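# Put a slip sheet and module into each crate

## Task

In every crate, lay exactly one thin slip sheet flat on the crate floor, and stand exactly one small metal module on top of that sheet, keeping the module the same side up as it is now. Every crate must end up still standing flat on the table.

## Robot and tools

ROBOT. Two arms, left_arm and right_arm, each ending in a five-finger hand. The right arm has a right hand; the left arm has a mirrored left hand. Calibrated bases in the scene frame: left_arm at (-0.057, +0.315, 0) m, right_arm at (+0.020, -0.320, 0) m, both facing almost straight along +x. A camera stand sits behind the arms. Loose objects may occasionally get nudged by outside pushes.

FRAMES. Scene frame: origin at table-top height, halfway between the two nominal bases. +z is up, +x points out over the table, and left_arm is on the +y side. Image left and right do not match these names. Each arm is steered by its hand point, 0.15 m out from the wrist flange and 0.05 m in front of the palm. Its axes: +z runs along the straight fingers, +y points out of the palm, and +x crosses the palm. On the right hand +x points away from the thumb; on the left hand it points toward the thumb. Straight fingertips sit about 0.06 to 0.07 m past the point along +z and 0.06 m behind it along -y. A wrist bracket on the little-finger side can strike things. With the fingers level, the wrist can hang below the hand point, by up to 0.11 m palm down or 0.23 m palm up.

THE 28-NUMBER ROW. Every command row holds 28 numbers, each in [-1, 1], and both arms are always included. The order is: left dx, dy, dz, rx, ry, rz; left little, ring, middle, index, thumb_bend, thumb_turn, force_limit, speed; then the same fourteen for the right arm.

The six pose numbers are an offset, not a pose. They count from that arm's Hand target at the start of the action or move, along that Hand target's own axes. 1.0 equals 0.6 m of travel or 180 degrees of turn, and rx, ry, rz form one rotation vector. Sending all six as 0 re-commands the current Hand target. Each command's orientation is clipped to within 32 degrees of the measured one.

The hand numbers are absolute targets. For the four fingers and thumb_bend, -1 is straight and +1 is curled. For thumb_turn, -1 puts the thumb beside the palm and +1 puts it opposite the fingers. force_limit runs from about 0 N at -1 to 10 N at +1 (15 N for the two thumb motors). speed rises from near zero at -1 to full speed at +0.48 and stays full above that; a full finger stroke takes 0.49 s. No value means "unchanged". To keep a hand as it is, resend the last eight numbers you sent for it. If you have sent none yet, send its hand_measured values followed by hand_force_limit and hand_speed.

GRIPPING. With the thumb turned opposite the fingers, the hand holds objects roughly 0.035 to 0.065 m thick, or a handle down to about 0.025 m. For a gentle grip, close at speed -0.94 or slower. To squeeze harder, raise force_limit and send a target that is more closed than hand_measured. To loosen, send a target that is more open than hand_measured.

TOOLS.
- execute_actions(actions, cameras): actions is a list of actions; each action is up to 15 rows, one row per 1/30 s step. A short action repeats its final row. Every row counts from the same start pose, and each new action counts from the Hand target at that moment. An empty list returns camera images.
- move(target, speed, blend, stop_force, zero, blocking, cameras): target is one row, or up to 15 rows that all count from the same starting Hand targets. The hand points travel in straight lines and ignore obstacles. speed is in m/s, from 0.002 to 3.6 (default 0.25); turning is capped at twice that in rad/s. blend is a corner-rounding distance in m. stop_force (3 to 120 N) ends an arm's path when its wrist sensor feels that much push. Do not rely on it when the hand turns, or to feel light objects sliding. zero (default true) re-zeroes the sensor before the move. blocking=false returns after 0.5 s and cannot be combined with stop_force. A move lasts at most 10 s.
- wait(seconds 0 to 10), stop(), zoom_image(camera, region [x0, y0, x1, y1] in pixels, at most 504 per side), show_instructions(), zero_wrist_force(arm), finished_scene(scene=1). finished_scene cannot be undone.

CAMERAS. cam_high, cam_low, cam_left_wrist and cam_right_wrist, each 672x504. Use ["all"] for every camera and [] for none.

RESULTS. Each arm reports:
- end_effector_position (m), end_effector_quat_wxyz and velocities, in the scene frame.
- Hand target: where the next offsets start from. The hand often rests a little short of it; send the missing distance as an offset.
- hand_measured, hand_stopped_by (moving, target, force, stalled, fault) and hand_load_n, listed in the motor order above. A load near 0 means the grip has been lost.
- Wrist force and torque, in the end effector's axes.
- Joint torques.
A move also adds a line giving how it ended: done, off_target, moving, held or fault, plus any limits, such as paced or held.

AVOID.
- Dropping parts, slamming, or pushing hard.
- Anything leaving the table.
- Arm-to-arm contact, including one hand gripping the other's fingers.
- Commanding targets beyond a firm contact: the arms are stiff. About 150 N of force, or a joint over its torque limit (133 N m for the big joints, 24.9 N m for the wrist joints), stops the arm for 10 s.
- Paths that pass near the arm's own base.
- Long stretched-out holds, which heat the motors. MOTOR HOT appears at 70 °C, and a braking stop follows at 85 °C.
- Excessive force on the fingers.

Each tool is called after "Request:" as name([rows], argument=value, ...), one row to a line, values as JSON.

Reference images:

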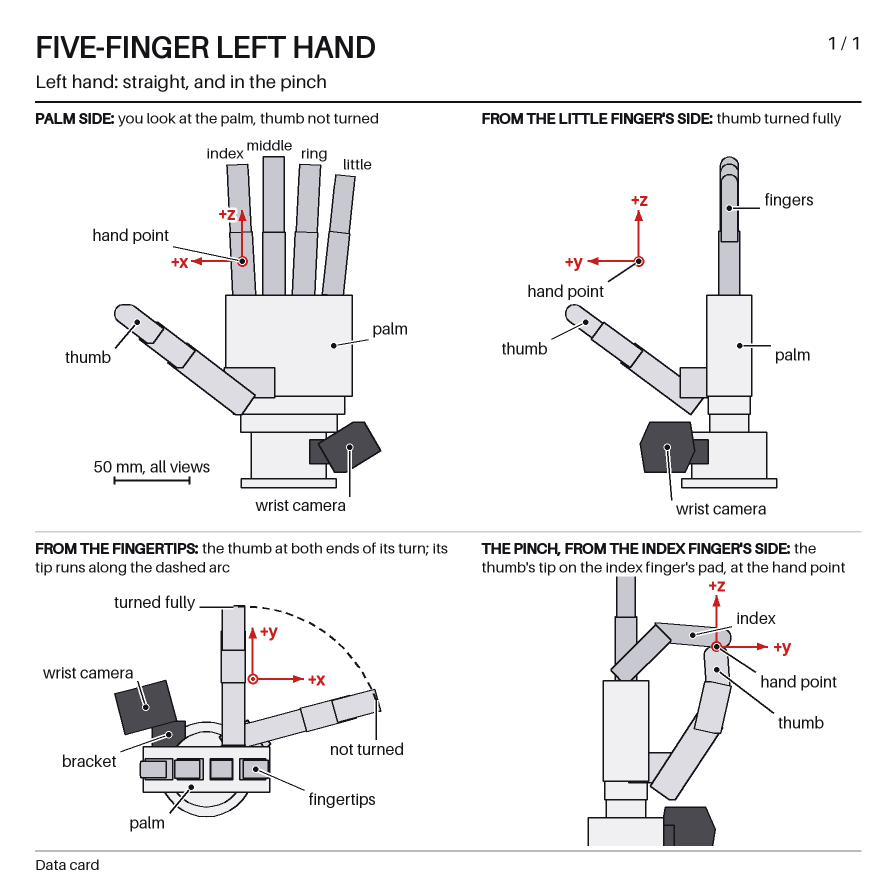

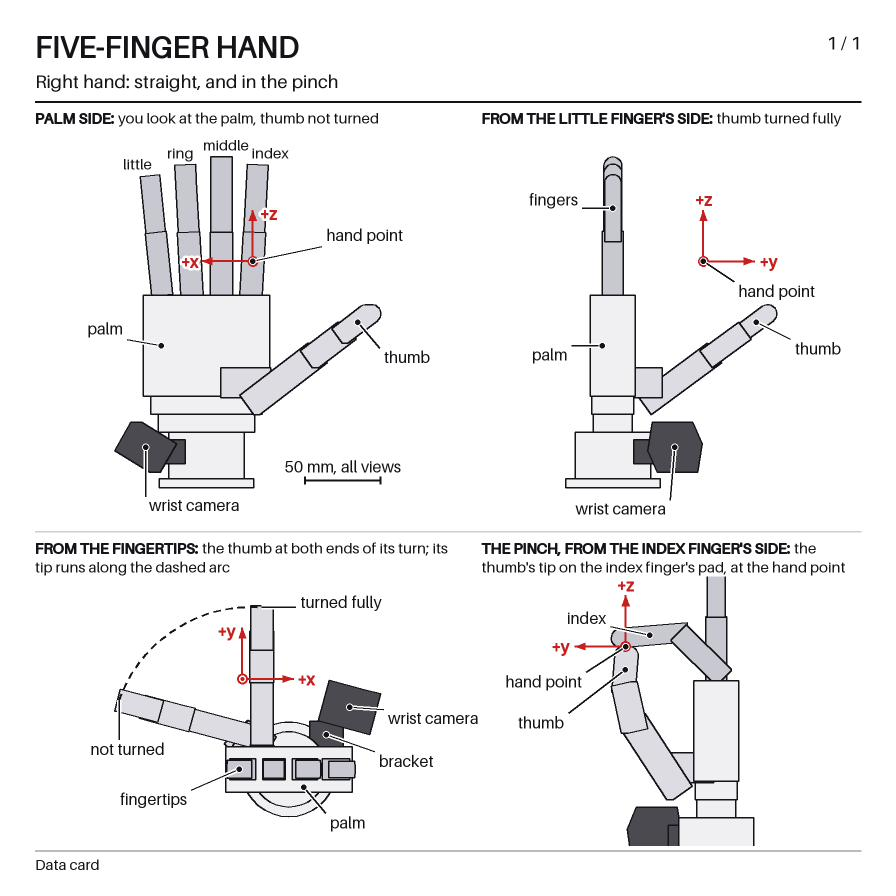

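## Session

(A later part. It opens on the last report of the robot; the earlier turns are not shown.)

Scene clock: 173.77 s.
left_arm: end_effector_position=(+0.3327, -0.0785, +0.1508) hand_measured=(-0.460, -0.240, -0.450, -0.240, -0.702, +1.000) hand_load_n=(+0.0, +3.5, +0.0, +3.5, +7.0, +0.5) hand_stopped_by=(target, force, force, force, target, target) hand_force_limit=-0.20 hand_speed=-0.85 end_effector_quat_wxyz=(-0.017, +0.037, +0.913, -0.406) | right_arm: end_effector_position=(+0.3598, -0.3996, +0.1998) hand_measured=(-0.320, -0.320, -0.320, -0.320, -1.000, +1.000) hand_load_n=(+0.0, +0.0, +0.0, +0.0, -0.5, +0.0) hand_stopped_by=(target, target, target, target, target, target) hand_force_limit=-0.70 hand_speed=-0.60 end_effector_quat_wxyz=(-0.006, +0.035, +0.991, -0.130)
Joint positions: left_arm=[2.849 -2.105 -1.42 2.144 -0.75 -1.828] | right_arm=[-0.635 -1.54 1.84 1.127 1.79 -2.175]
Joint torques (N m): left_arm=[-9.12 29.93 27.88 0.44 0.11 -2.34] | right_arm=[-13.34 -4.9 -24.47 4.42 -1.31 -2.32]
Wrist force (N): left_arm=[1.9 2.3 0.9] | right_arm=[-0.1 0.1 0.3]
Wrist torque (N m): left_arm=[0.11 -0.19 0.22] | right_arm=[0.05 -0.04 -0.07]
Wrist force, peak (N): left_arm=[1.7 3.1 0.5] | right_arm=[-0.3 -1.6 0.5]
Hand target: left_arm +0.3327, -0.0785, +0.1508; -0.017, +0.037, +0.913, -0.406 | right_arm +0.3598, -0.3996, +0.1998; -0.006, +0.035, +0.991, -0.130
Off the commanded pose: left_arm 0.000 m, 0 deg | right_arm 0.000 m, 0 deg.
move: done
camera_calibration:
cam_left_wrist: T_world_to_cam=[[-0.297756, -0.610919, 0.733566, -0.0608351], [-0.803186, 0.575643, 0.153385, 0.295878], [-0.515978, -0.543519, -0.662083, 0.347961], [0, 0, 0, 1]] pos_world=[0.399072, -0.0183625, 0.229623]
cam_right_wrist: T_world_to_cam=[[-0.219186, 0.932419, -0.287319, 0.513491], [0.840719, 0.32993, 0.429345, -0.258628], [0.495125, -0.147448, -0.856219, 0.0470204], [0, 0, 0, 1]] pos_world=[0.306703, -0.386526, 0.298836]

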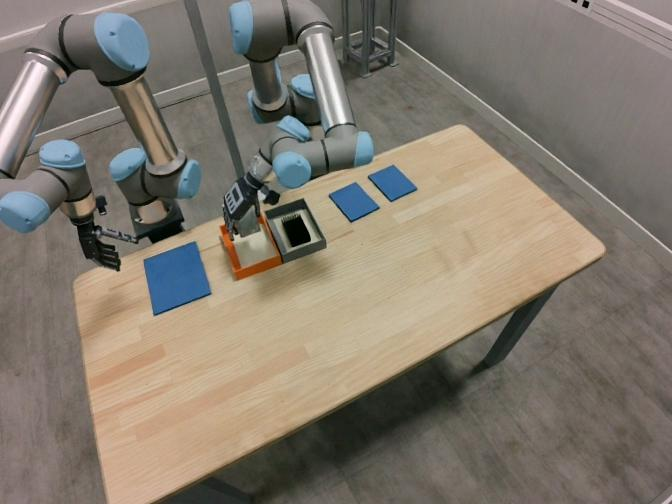

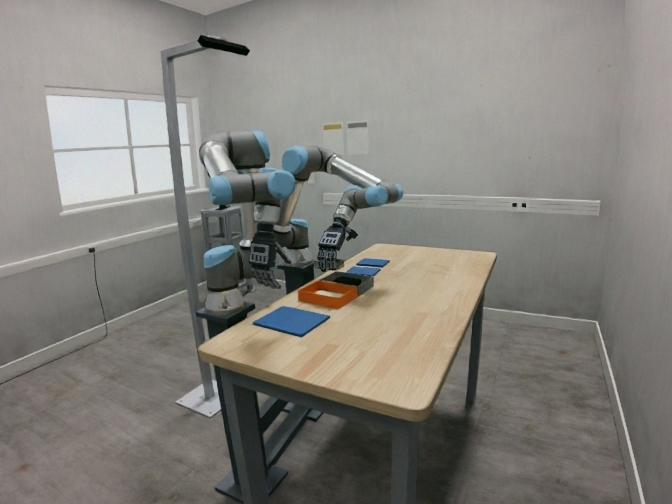

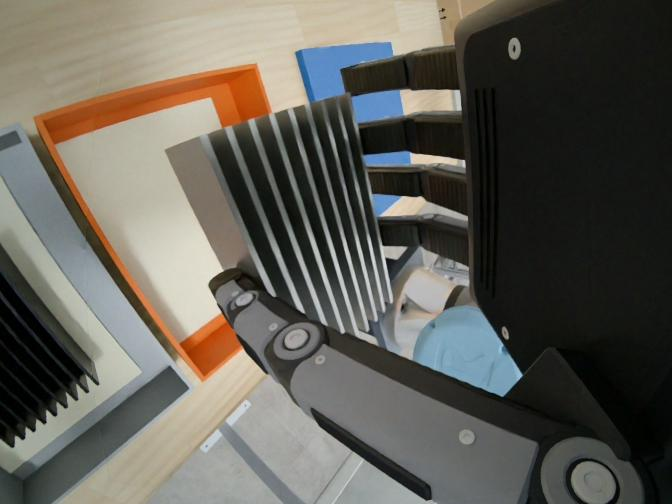

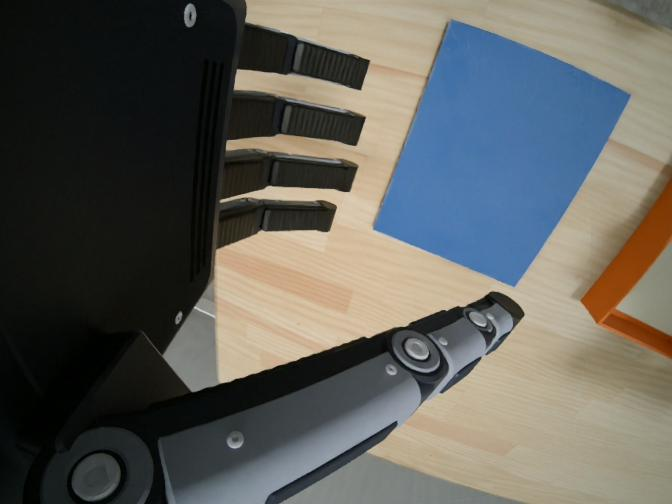

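Request:
move([
  [0.0026,0.1325,0.1288,0,0,0,-0.46,-0.1,-0.1,-0.1,-0.7,1,-0.2,-0.85,0,0,0,0,0,0,-0.32,-0.32,-0.32,-0.32,-1,1,-0.7,-0.6],
  [0.0025,0.1523,0.1467,0,0,0,-0.46,-0.1,-0.1,-0.1,-0.7,1,-0.2,-0.85,0,0,0,0,0,0,-0.32,-0.32,-0.32,-0.32,-1,1,-0.7,-0.6],
], speed=[0.11,0.018], stop_force=6, cameras=["cam_left_wrist","cam_high"])

Request:
zoom_image(camera="cam_high", region=[200, 180, 350, 300])

Scene clock: 177.90 s.
left_arm: end_effector_position=(+0.3308, -0.0826, +0.0306) hand_measured=(-0.460, -0.240, -0.450, -0.240, -0.702, +1.000) hand_load_n=(+0.0, +3.0, +0.0, +4.0, +7.0, +1.0) hand_stopped_by=(target, force, force, force, target, target) hand_force_limit=-0.20 hand_speed=-0.85 end_effector_quat_wxyz=(-0.017, +0.037, +0.913, -0.406) | right_arm: end_effector_position=(+0.3598, -0.3996, +0.1998) hand_measured=(-0.320, -0.320, -0.320, -0.320, -1.000, +1.000) hand_load_n=(+0.0, +0.0, +0.0, +0.0, +0.0, +0.0) hand_stopped_by=(target, target, target, target, target, target) hand_force_limit=-0.70 hand_speed=-0.60 end_effector_quat_wxyz=(-0.006, +0.035, +0.991, -0.130)
Joint positions: left_arm=[2.839 -2.243 -1.533 2.405 -0.752 -1.842] | right_arm=[-0.635 -1.54 1.84 1.127 1.79 -2.175]
Joint torques (N m): left_arm=[-7.62 52.11 24.34 -4.66 0.11 -1.46] | right_arm=[-12.97 -5.33 -24.4 4.41 -1.31 -2.26]
Wrist force (N): left_arm=[1.2 1.6 0.0] | right_arm=[-0.1 0.0 0.0]
Wrist torque (N m): left_arm=[0.17 -0.15 0.20] | right_arm=[0.06 -0.03 -0.07]
Wrist force, peak (N): left_arm=[0.8 -5.5 -6.5] | right_arm=[-0.3 0.1 0.5]
Hand target: left_arm +0.3308, -0.0826, +0.0306; -0.017, +0.037, +0.913, -0.406 (not the last commanded pose) | right_arm +0.3598, -0.3996, +0.1998; -0.006, +0.035, +0.991, -0.130
Off the commanded pose: left_arm 0.007 m, 0 deg | right_arm 0.000 m, 0 deg.
move: contact (left_arm); path passed 1 of 2 targets
camera_calibration:
cam_left_wrist: T_world_to_cam=[[-0.297683, -0.610946, 0.733574, 0.0242383], [-0.803166, 0.575642, 0.153492, 0.31513], [-0.516051, -0.54349, -0.66205, 0.265196], [0, 0, 0, 1]] pos_world=[0.397172, -0.0224626, 0.109422]
Images, in order (width x height): cam_high 672x504, cam_left_wrist 672x504.

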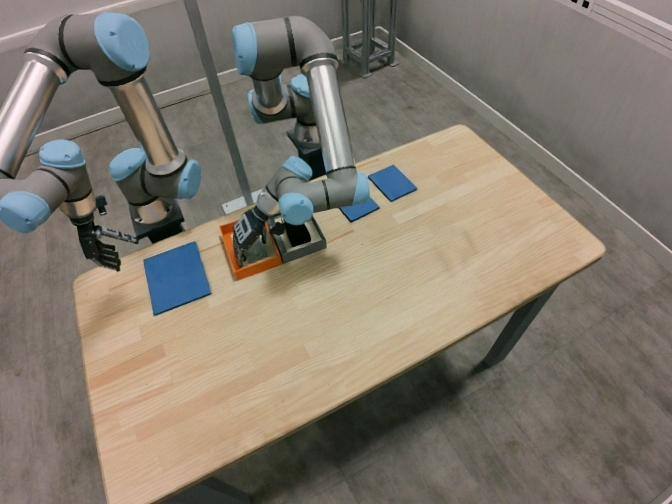

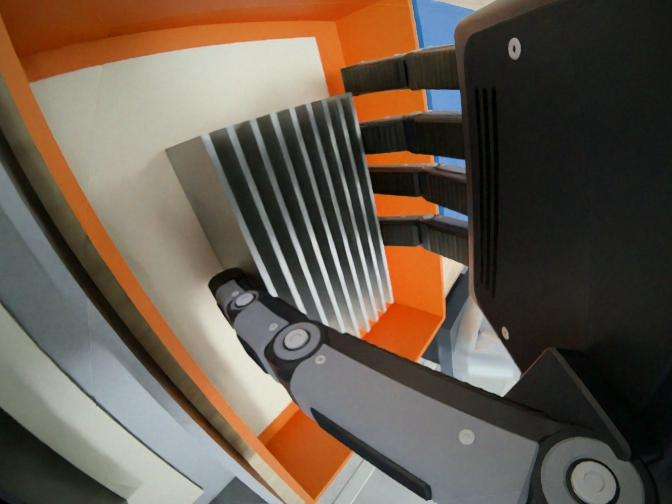

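Scaled by 3.360.

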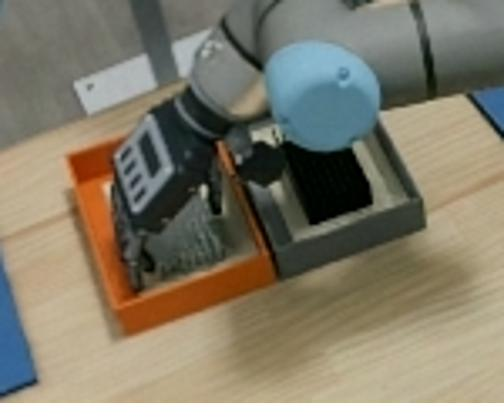

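Request:
move([
  [0,0.0012,0.0011,0,0,0,-0.46,-0.1,-0.1,-0.1,-0.7,1,-0.2,-0.85,0,0,0,0,0,0,-0.32,-0.32,-0.32,-0.32,-1,1,-0.7,-0.6],
  [0,0.0012,0.0011,0,0,0,-0.46,-0.4,-0.46,-0.4,-0.84,1,-0.2,-0.5,0,0,0,0,0,0,-0.32,-0.32,-0.32,-0.32,-1,1,-0.7,-0.6],
], speed=0.02, cameras=["cam_left_wrist"])

Scene clock: 179.50 s.
left_arm: end_effector_position=(+0.3308, -0.0826, +0.0296) hand_measured=(-0.460, -0.400, -0.460, -0.400, -0.840, +1.000) hand_load_n=(+0.0, +0.0, +0.0, +0.0, +0.0, +0.0) hand_stopped_by=(target, target, target, target, target, target) hand_force_limit=-0.20 hand_speed=-0.50 end_effector_quat_wxyz=(-0.017, +0.037, +0.913, -0.406) | right_arm: end_effector_position=(+0.3598, -0.3996, +0.1998) hand_measured=(-0.320, -0.320, -0.320, -0.320, -1.000, +1.000) hand_load_n=(+0.0, +0.0, +0.0, +0.0, -0.5, +0.0) hand_stopped_by=(target, target, target, target, target, target) hand_force_limit=-0.70 hand_speed=-0.60 end_effector_quat_wxyz=(-0.006, +0.035, +0.991, -0.130)
Joint positions: left_arm=[2.839 -2.244 -1.534 2.407 -0.752 -1.842] | right_arm=[-0.635 -1.54 1.84 1.127 1.79 -2.175]
Joint torques (N m): left_arm=[-8.86 35.11 8.18 0.05 -0.16 -2.12] | right_arm=[-13.01 -5.57 -24.34 4.44 -1.34 -2.23]
Wrist force (N): left_arm=[0.9 -1.9 -4.1] | right_arm=[-0.1 -0.1 0.1]
Wrist torque (N m): left_arm=[0.27 -0.16 0.23] | right_arm=[0.03 -0.03 -0.08]
Wrist force, peak (N): left_arm=[0.5 -7.0 -7.7] | right_arm=[-0.1 0.0 0.4]
Hand target: left_arm +0.3308, -0.0826, +0.0296; -0.017, +0.037, +0.913, -0.406 | right_arm +0.3598, -0.3996, +0.1998; -0.006, +0.035, +0.991, -0.130
Off the commanded pose: left_arm 0.000 m, 0 deg | right_arm 0.000 m, 0 deg.
move: done
camera_calibration:
cam_left_wrist: T_world_to_cam=[[-0.297731, -0.61091, 0.733583, 0.0249909], [-0.803149, 0.575679, 0.153447, 0.315282], [-0.516051, -0.543491, -0.662049, 0.264534], [0, 0, 0, 1]] pos_world=[0.397172, -0.0224625, 0.108422]
Images, in order (width x height): cam_left_wrist 672x504.

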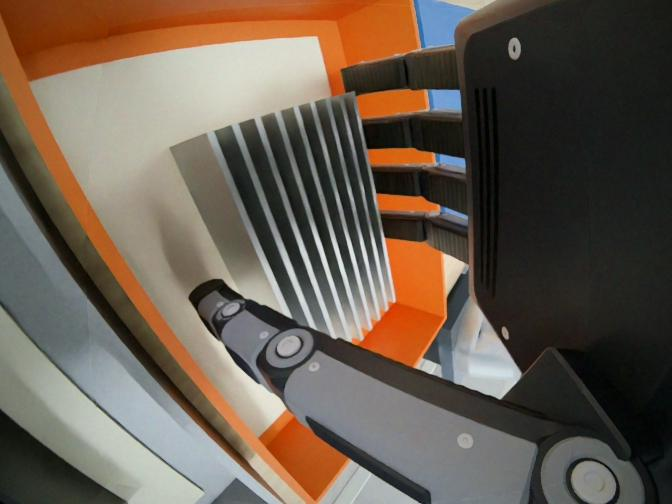

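Request:
move([
  [0,-0.0619,-0.0558,0,0,0,-0.46,-0.4,-0.46,-0.4,-0.84,1,-0.2,-0.5,0,0,0,0,0,0,-0.32,-0.32,-0.32,-0.32,-1,1,-0.7,-0.6],
  [0,-0.1485,-0.134,0,0,0,-0.46,-0.4,-0.46,-0.4,-0.84,1,-0.2,-0.5,0,0,0,0,0,0,-0.32,-0.32,-0.32,-0.32,-1,1,-0.7,-0.6],
  [0.0271,0.0741,-0.3807,0,0,0,-0.46,-0.4,-0.46,-0.4,-0.84,1,-0.2,-0.5,0,0,0,0,0,0,-0.32,-0.32,-0.32,-0.32,-1,1,-0.7,-0.6],
], speed=[0.1,0.2,0.3], blend=[0.02,0.04,0], cameras=["all"])

Request:
zoom_image(camera="cam_high", region=[200, 180, 350, 300])

Request:
zoom_image(camera="cam_low", region=[280, 260, 400, 320])

Request:
zoom_image(camera="cam_left_wrist", region=[250, 0, 504, 260])

Scene clock: 182.17 s.
left_arm: end_effector_position=(+0.3310, +0.1175, +0.1495) hand_measured=(-0.460, -0.400, -0.460, -0.400, -0.840, +1.000) hand_load_n=(+0.0, +0.0, +0.0, +0.0, +0.5, +0.0) hand_stopped_by=(target, target, target, target, target, target) hand_force_limit=-0.20 hand_speed=-0.50 end_effector_quat_wxyz=(-0.017, +0.037, +0.913, -0.406) | right_arm: end_effector_position=(+0.3598, -0.3996, +0.1998) hand_measured=(-0.320, -0.320, -0.320, -0.320, -1.000, +1.000) hand_load_n=(+0.0, +0.0, +0.0, +0.0, +0.0, -0.5) hand_stopped_by=(target, target, target, target, target, target) hand_force_limit=-0.70 hand_speed=-0.60 end_effector_quat_wxyz=(-0.006, +0.035, +0.991, -0.130)
Joint positions: left_arm=[3.289 -2.009 -1.709 1.863 -0.772 -1.184] | right_arm=[-0.635 -1.54 1.84 1.127 1.79 -2.175]
Joint torques (N m): left_arm=[6.54 24.68 5.57 -4.67 -0.22 2.31] | right_arm=[-13.28 -4.85 -24.61 4.39 -1.21 -2.22]
Wrist force (N): left_arm=[1.3 0.7 -1.0] | right_arm=[-0.2 0.0 0.2]
Wrist torque (N m): left_arm=[0.11 -0.19 0.11] | right_arm=[0.04 -0.01 -0.08]
Wrist force, peak (N): left_arm=[1.2 -2.2 -4.2] | right_arm=[-0.4 -0.4 0.3]
Hand target: left_arm +0.3310, +0.1175, +0.1495; -0.017, +0.037, +0.913, -0.406 | right_arm +0.3598, -0.3996, +0.1998; -0.006, +0.035, +0.991, -0.130
Off the commanded pose: left_arm 0.000 m, 0 deg | right_arm 0.000 m, 0 deg.
move: done; blend cut to 0.035 m at target 2
camera_calibration:
cam_left_wrist: T_world_to_cam=[[-0.297697, -0.610962, 0.733554, 0.0593393], [-0.803208, 0.575599, 0.153439, 0.18189], [-0.515978, -0.543518, -0.662084, 0.452753], [0, 0, 0, 1]] pos_world=[0.397372, 0.177637, 0.228323]
cam_right_wrist: T_world_to_cam=[[-0.219186, 0.932419, -0.287319, 0.513491], [0.840719, 0.32993, 0.429345, -0.258628], [0.495125, -0.147448, -0.856219, 0.0470204], [0, 0, 0, 1]] pos_world=[0.306703, -0.386526, 0.298836]

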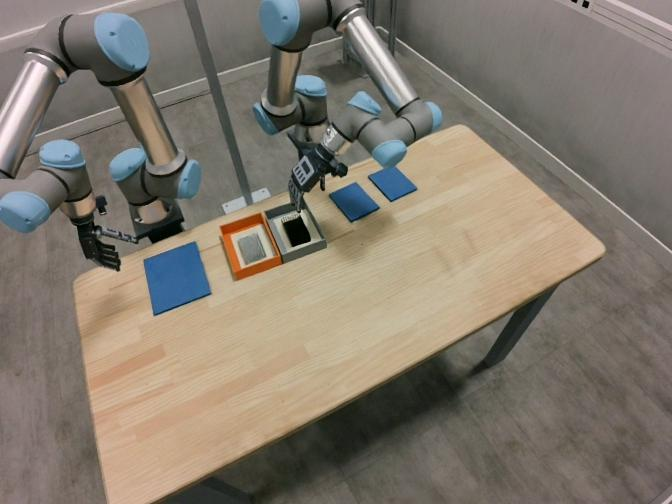

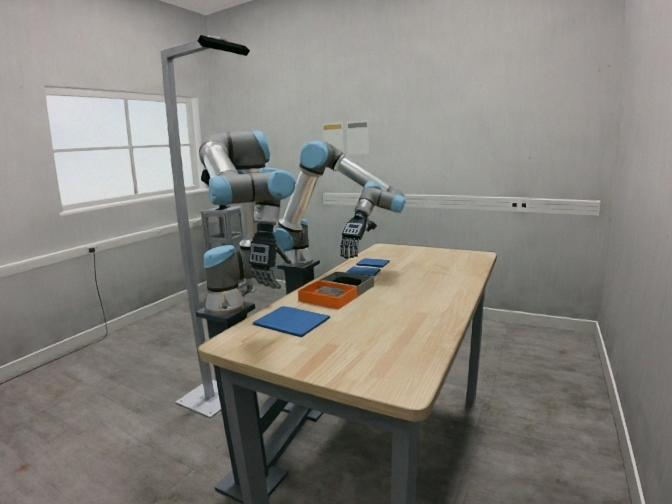

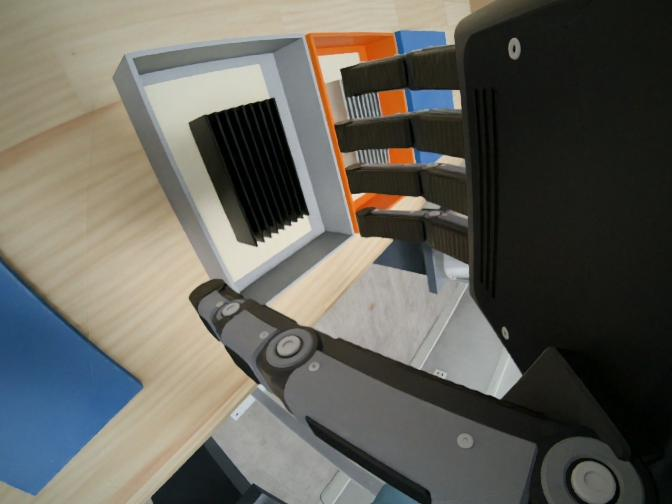

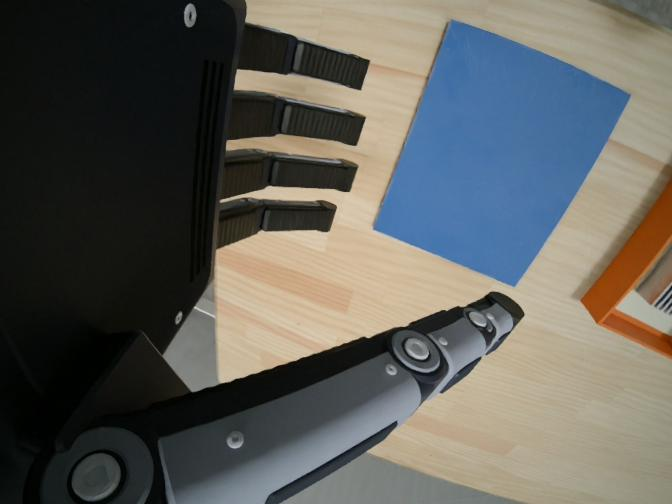

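Scaled by 3.360.

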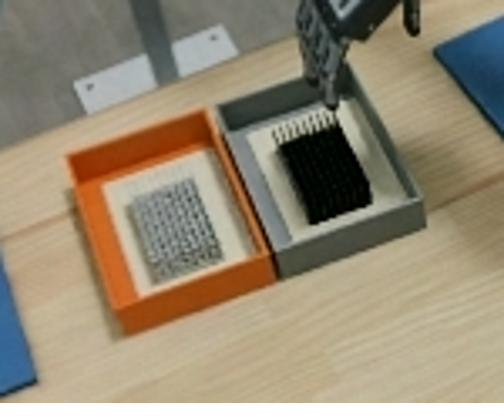

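Scaled by 4.200.

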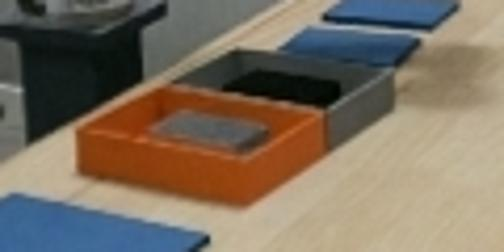

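Scaled by 1.938 from the camera's 672x504 image, which has a finer 960x720 frame.

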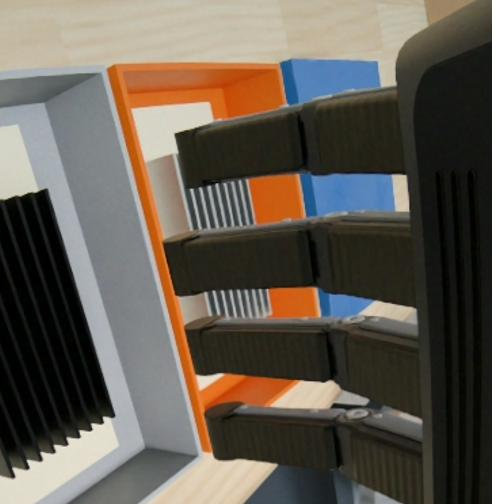

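Request:
finished_scene()

The scene is finished: the task was done.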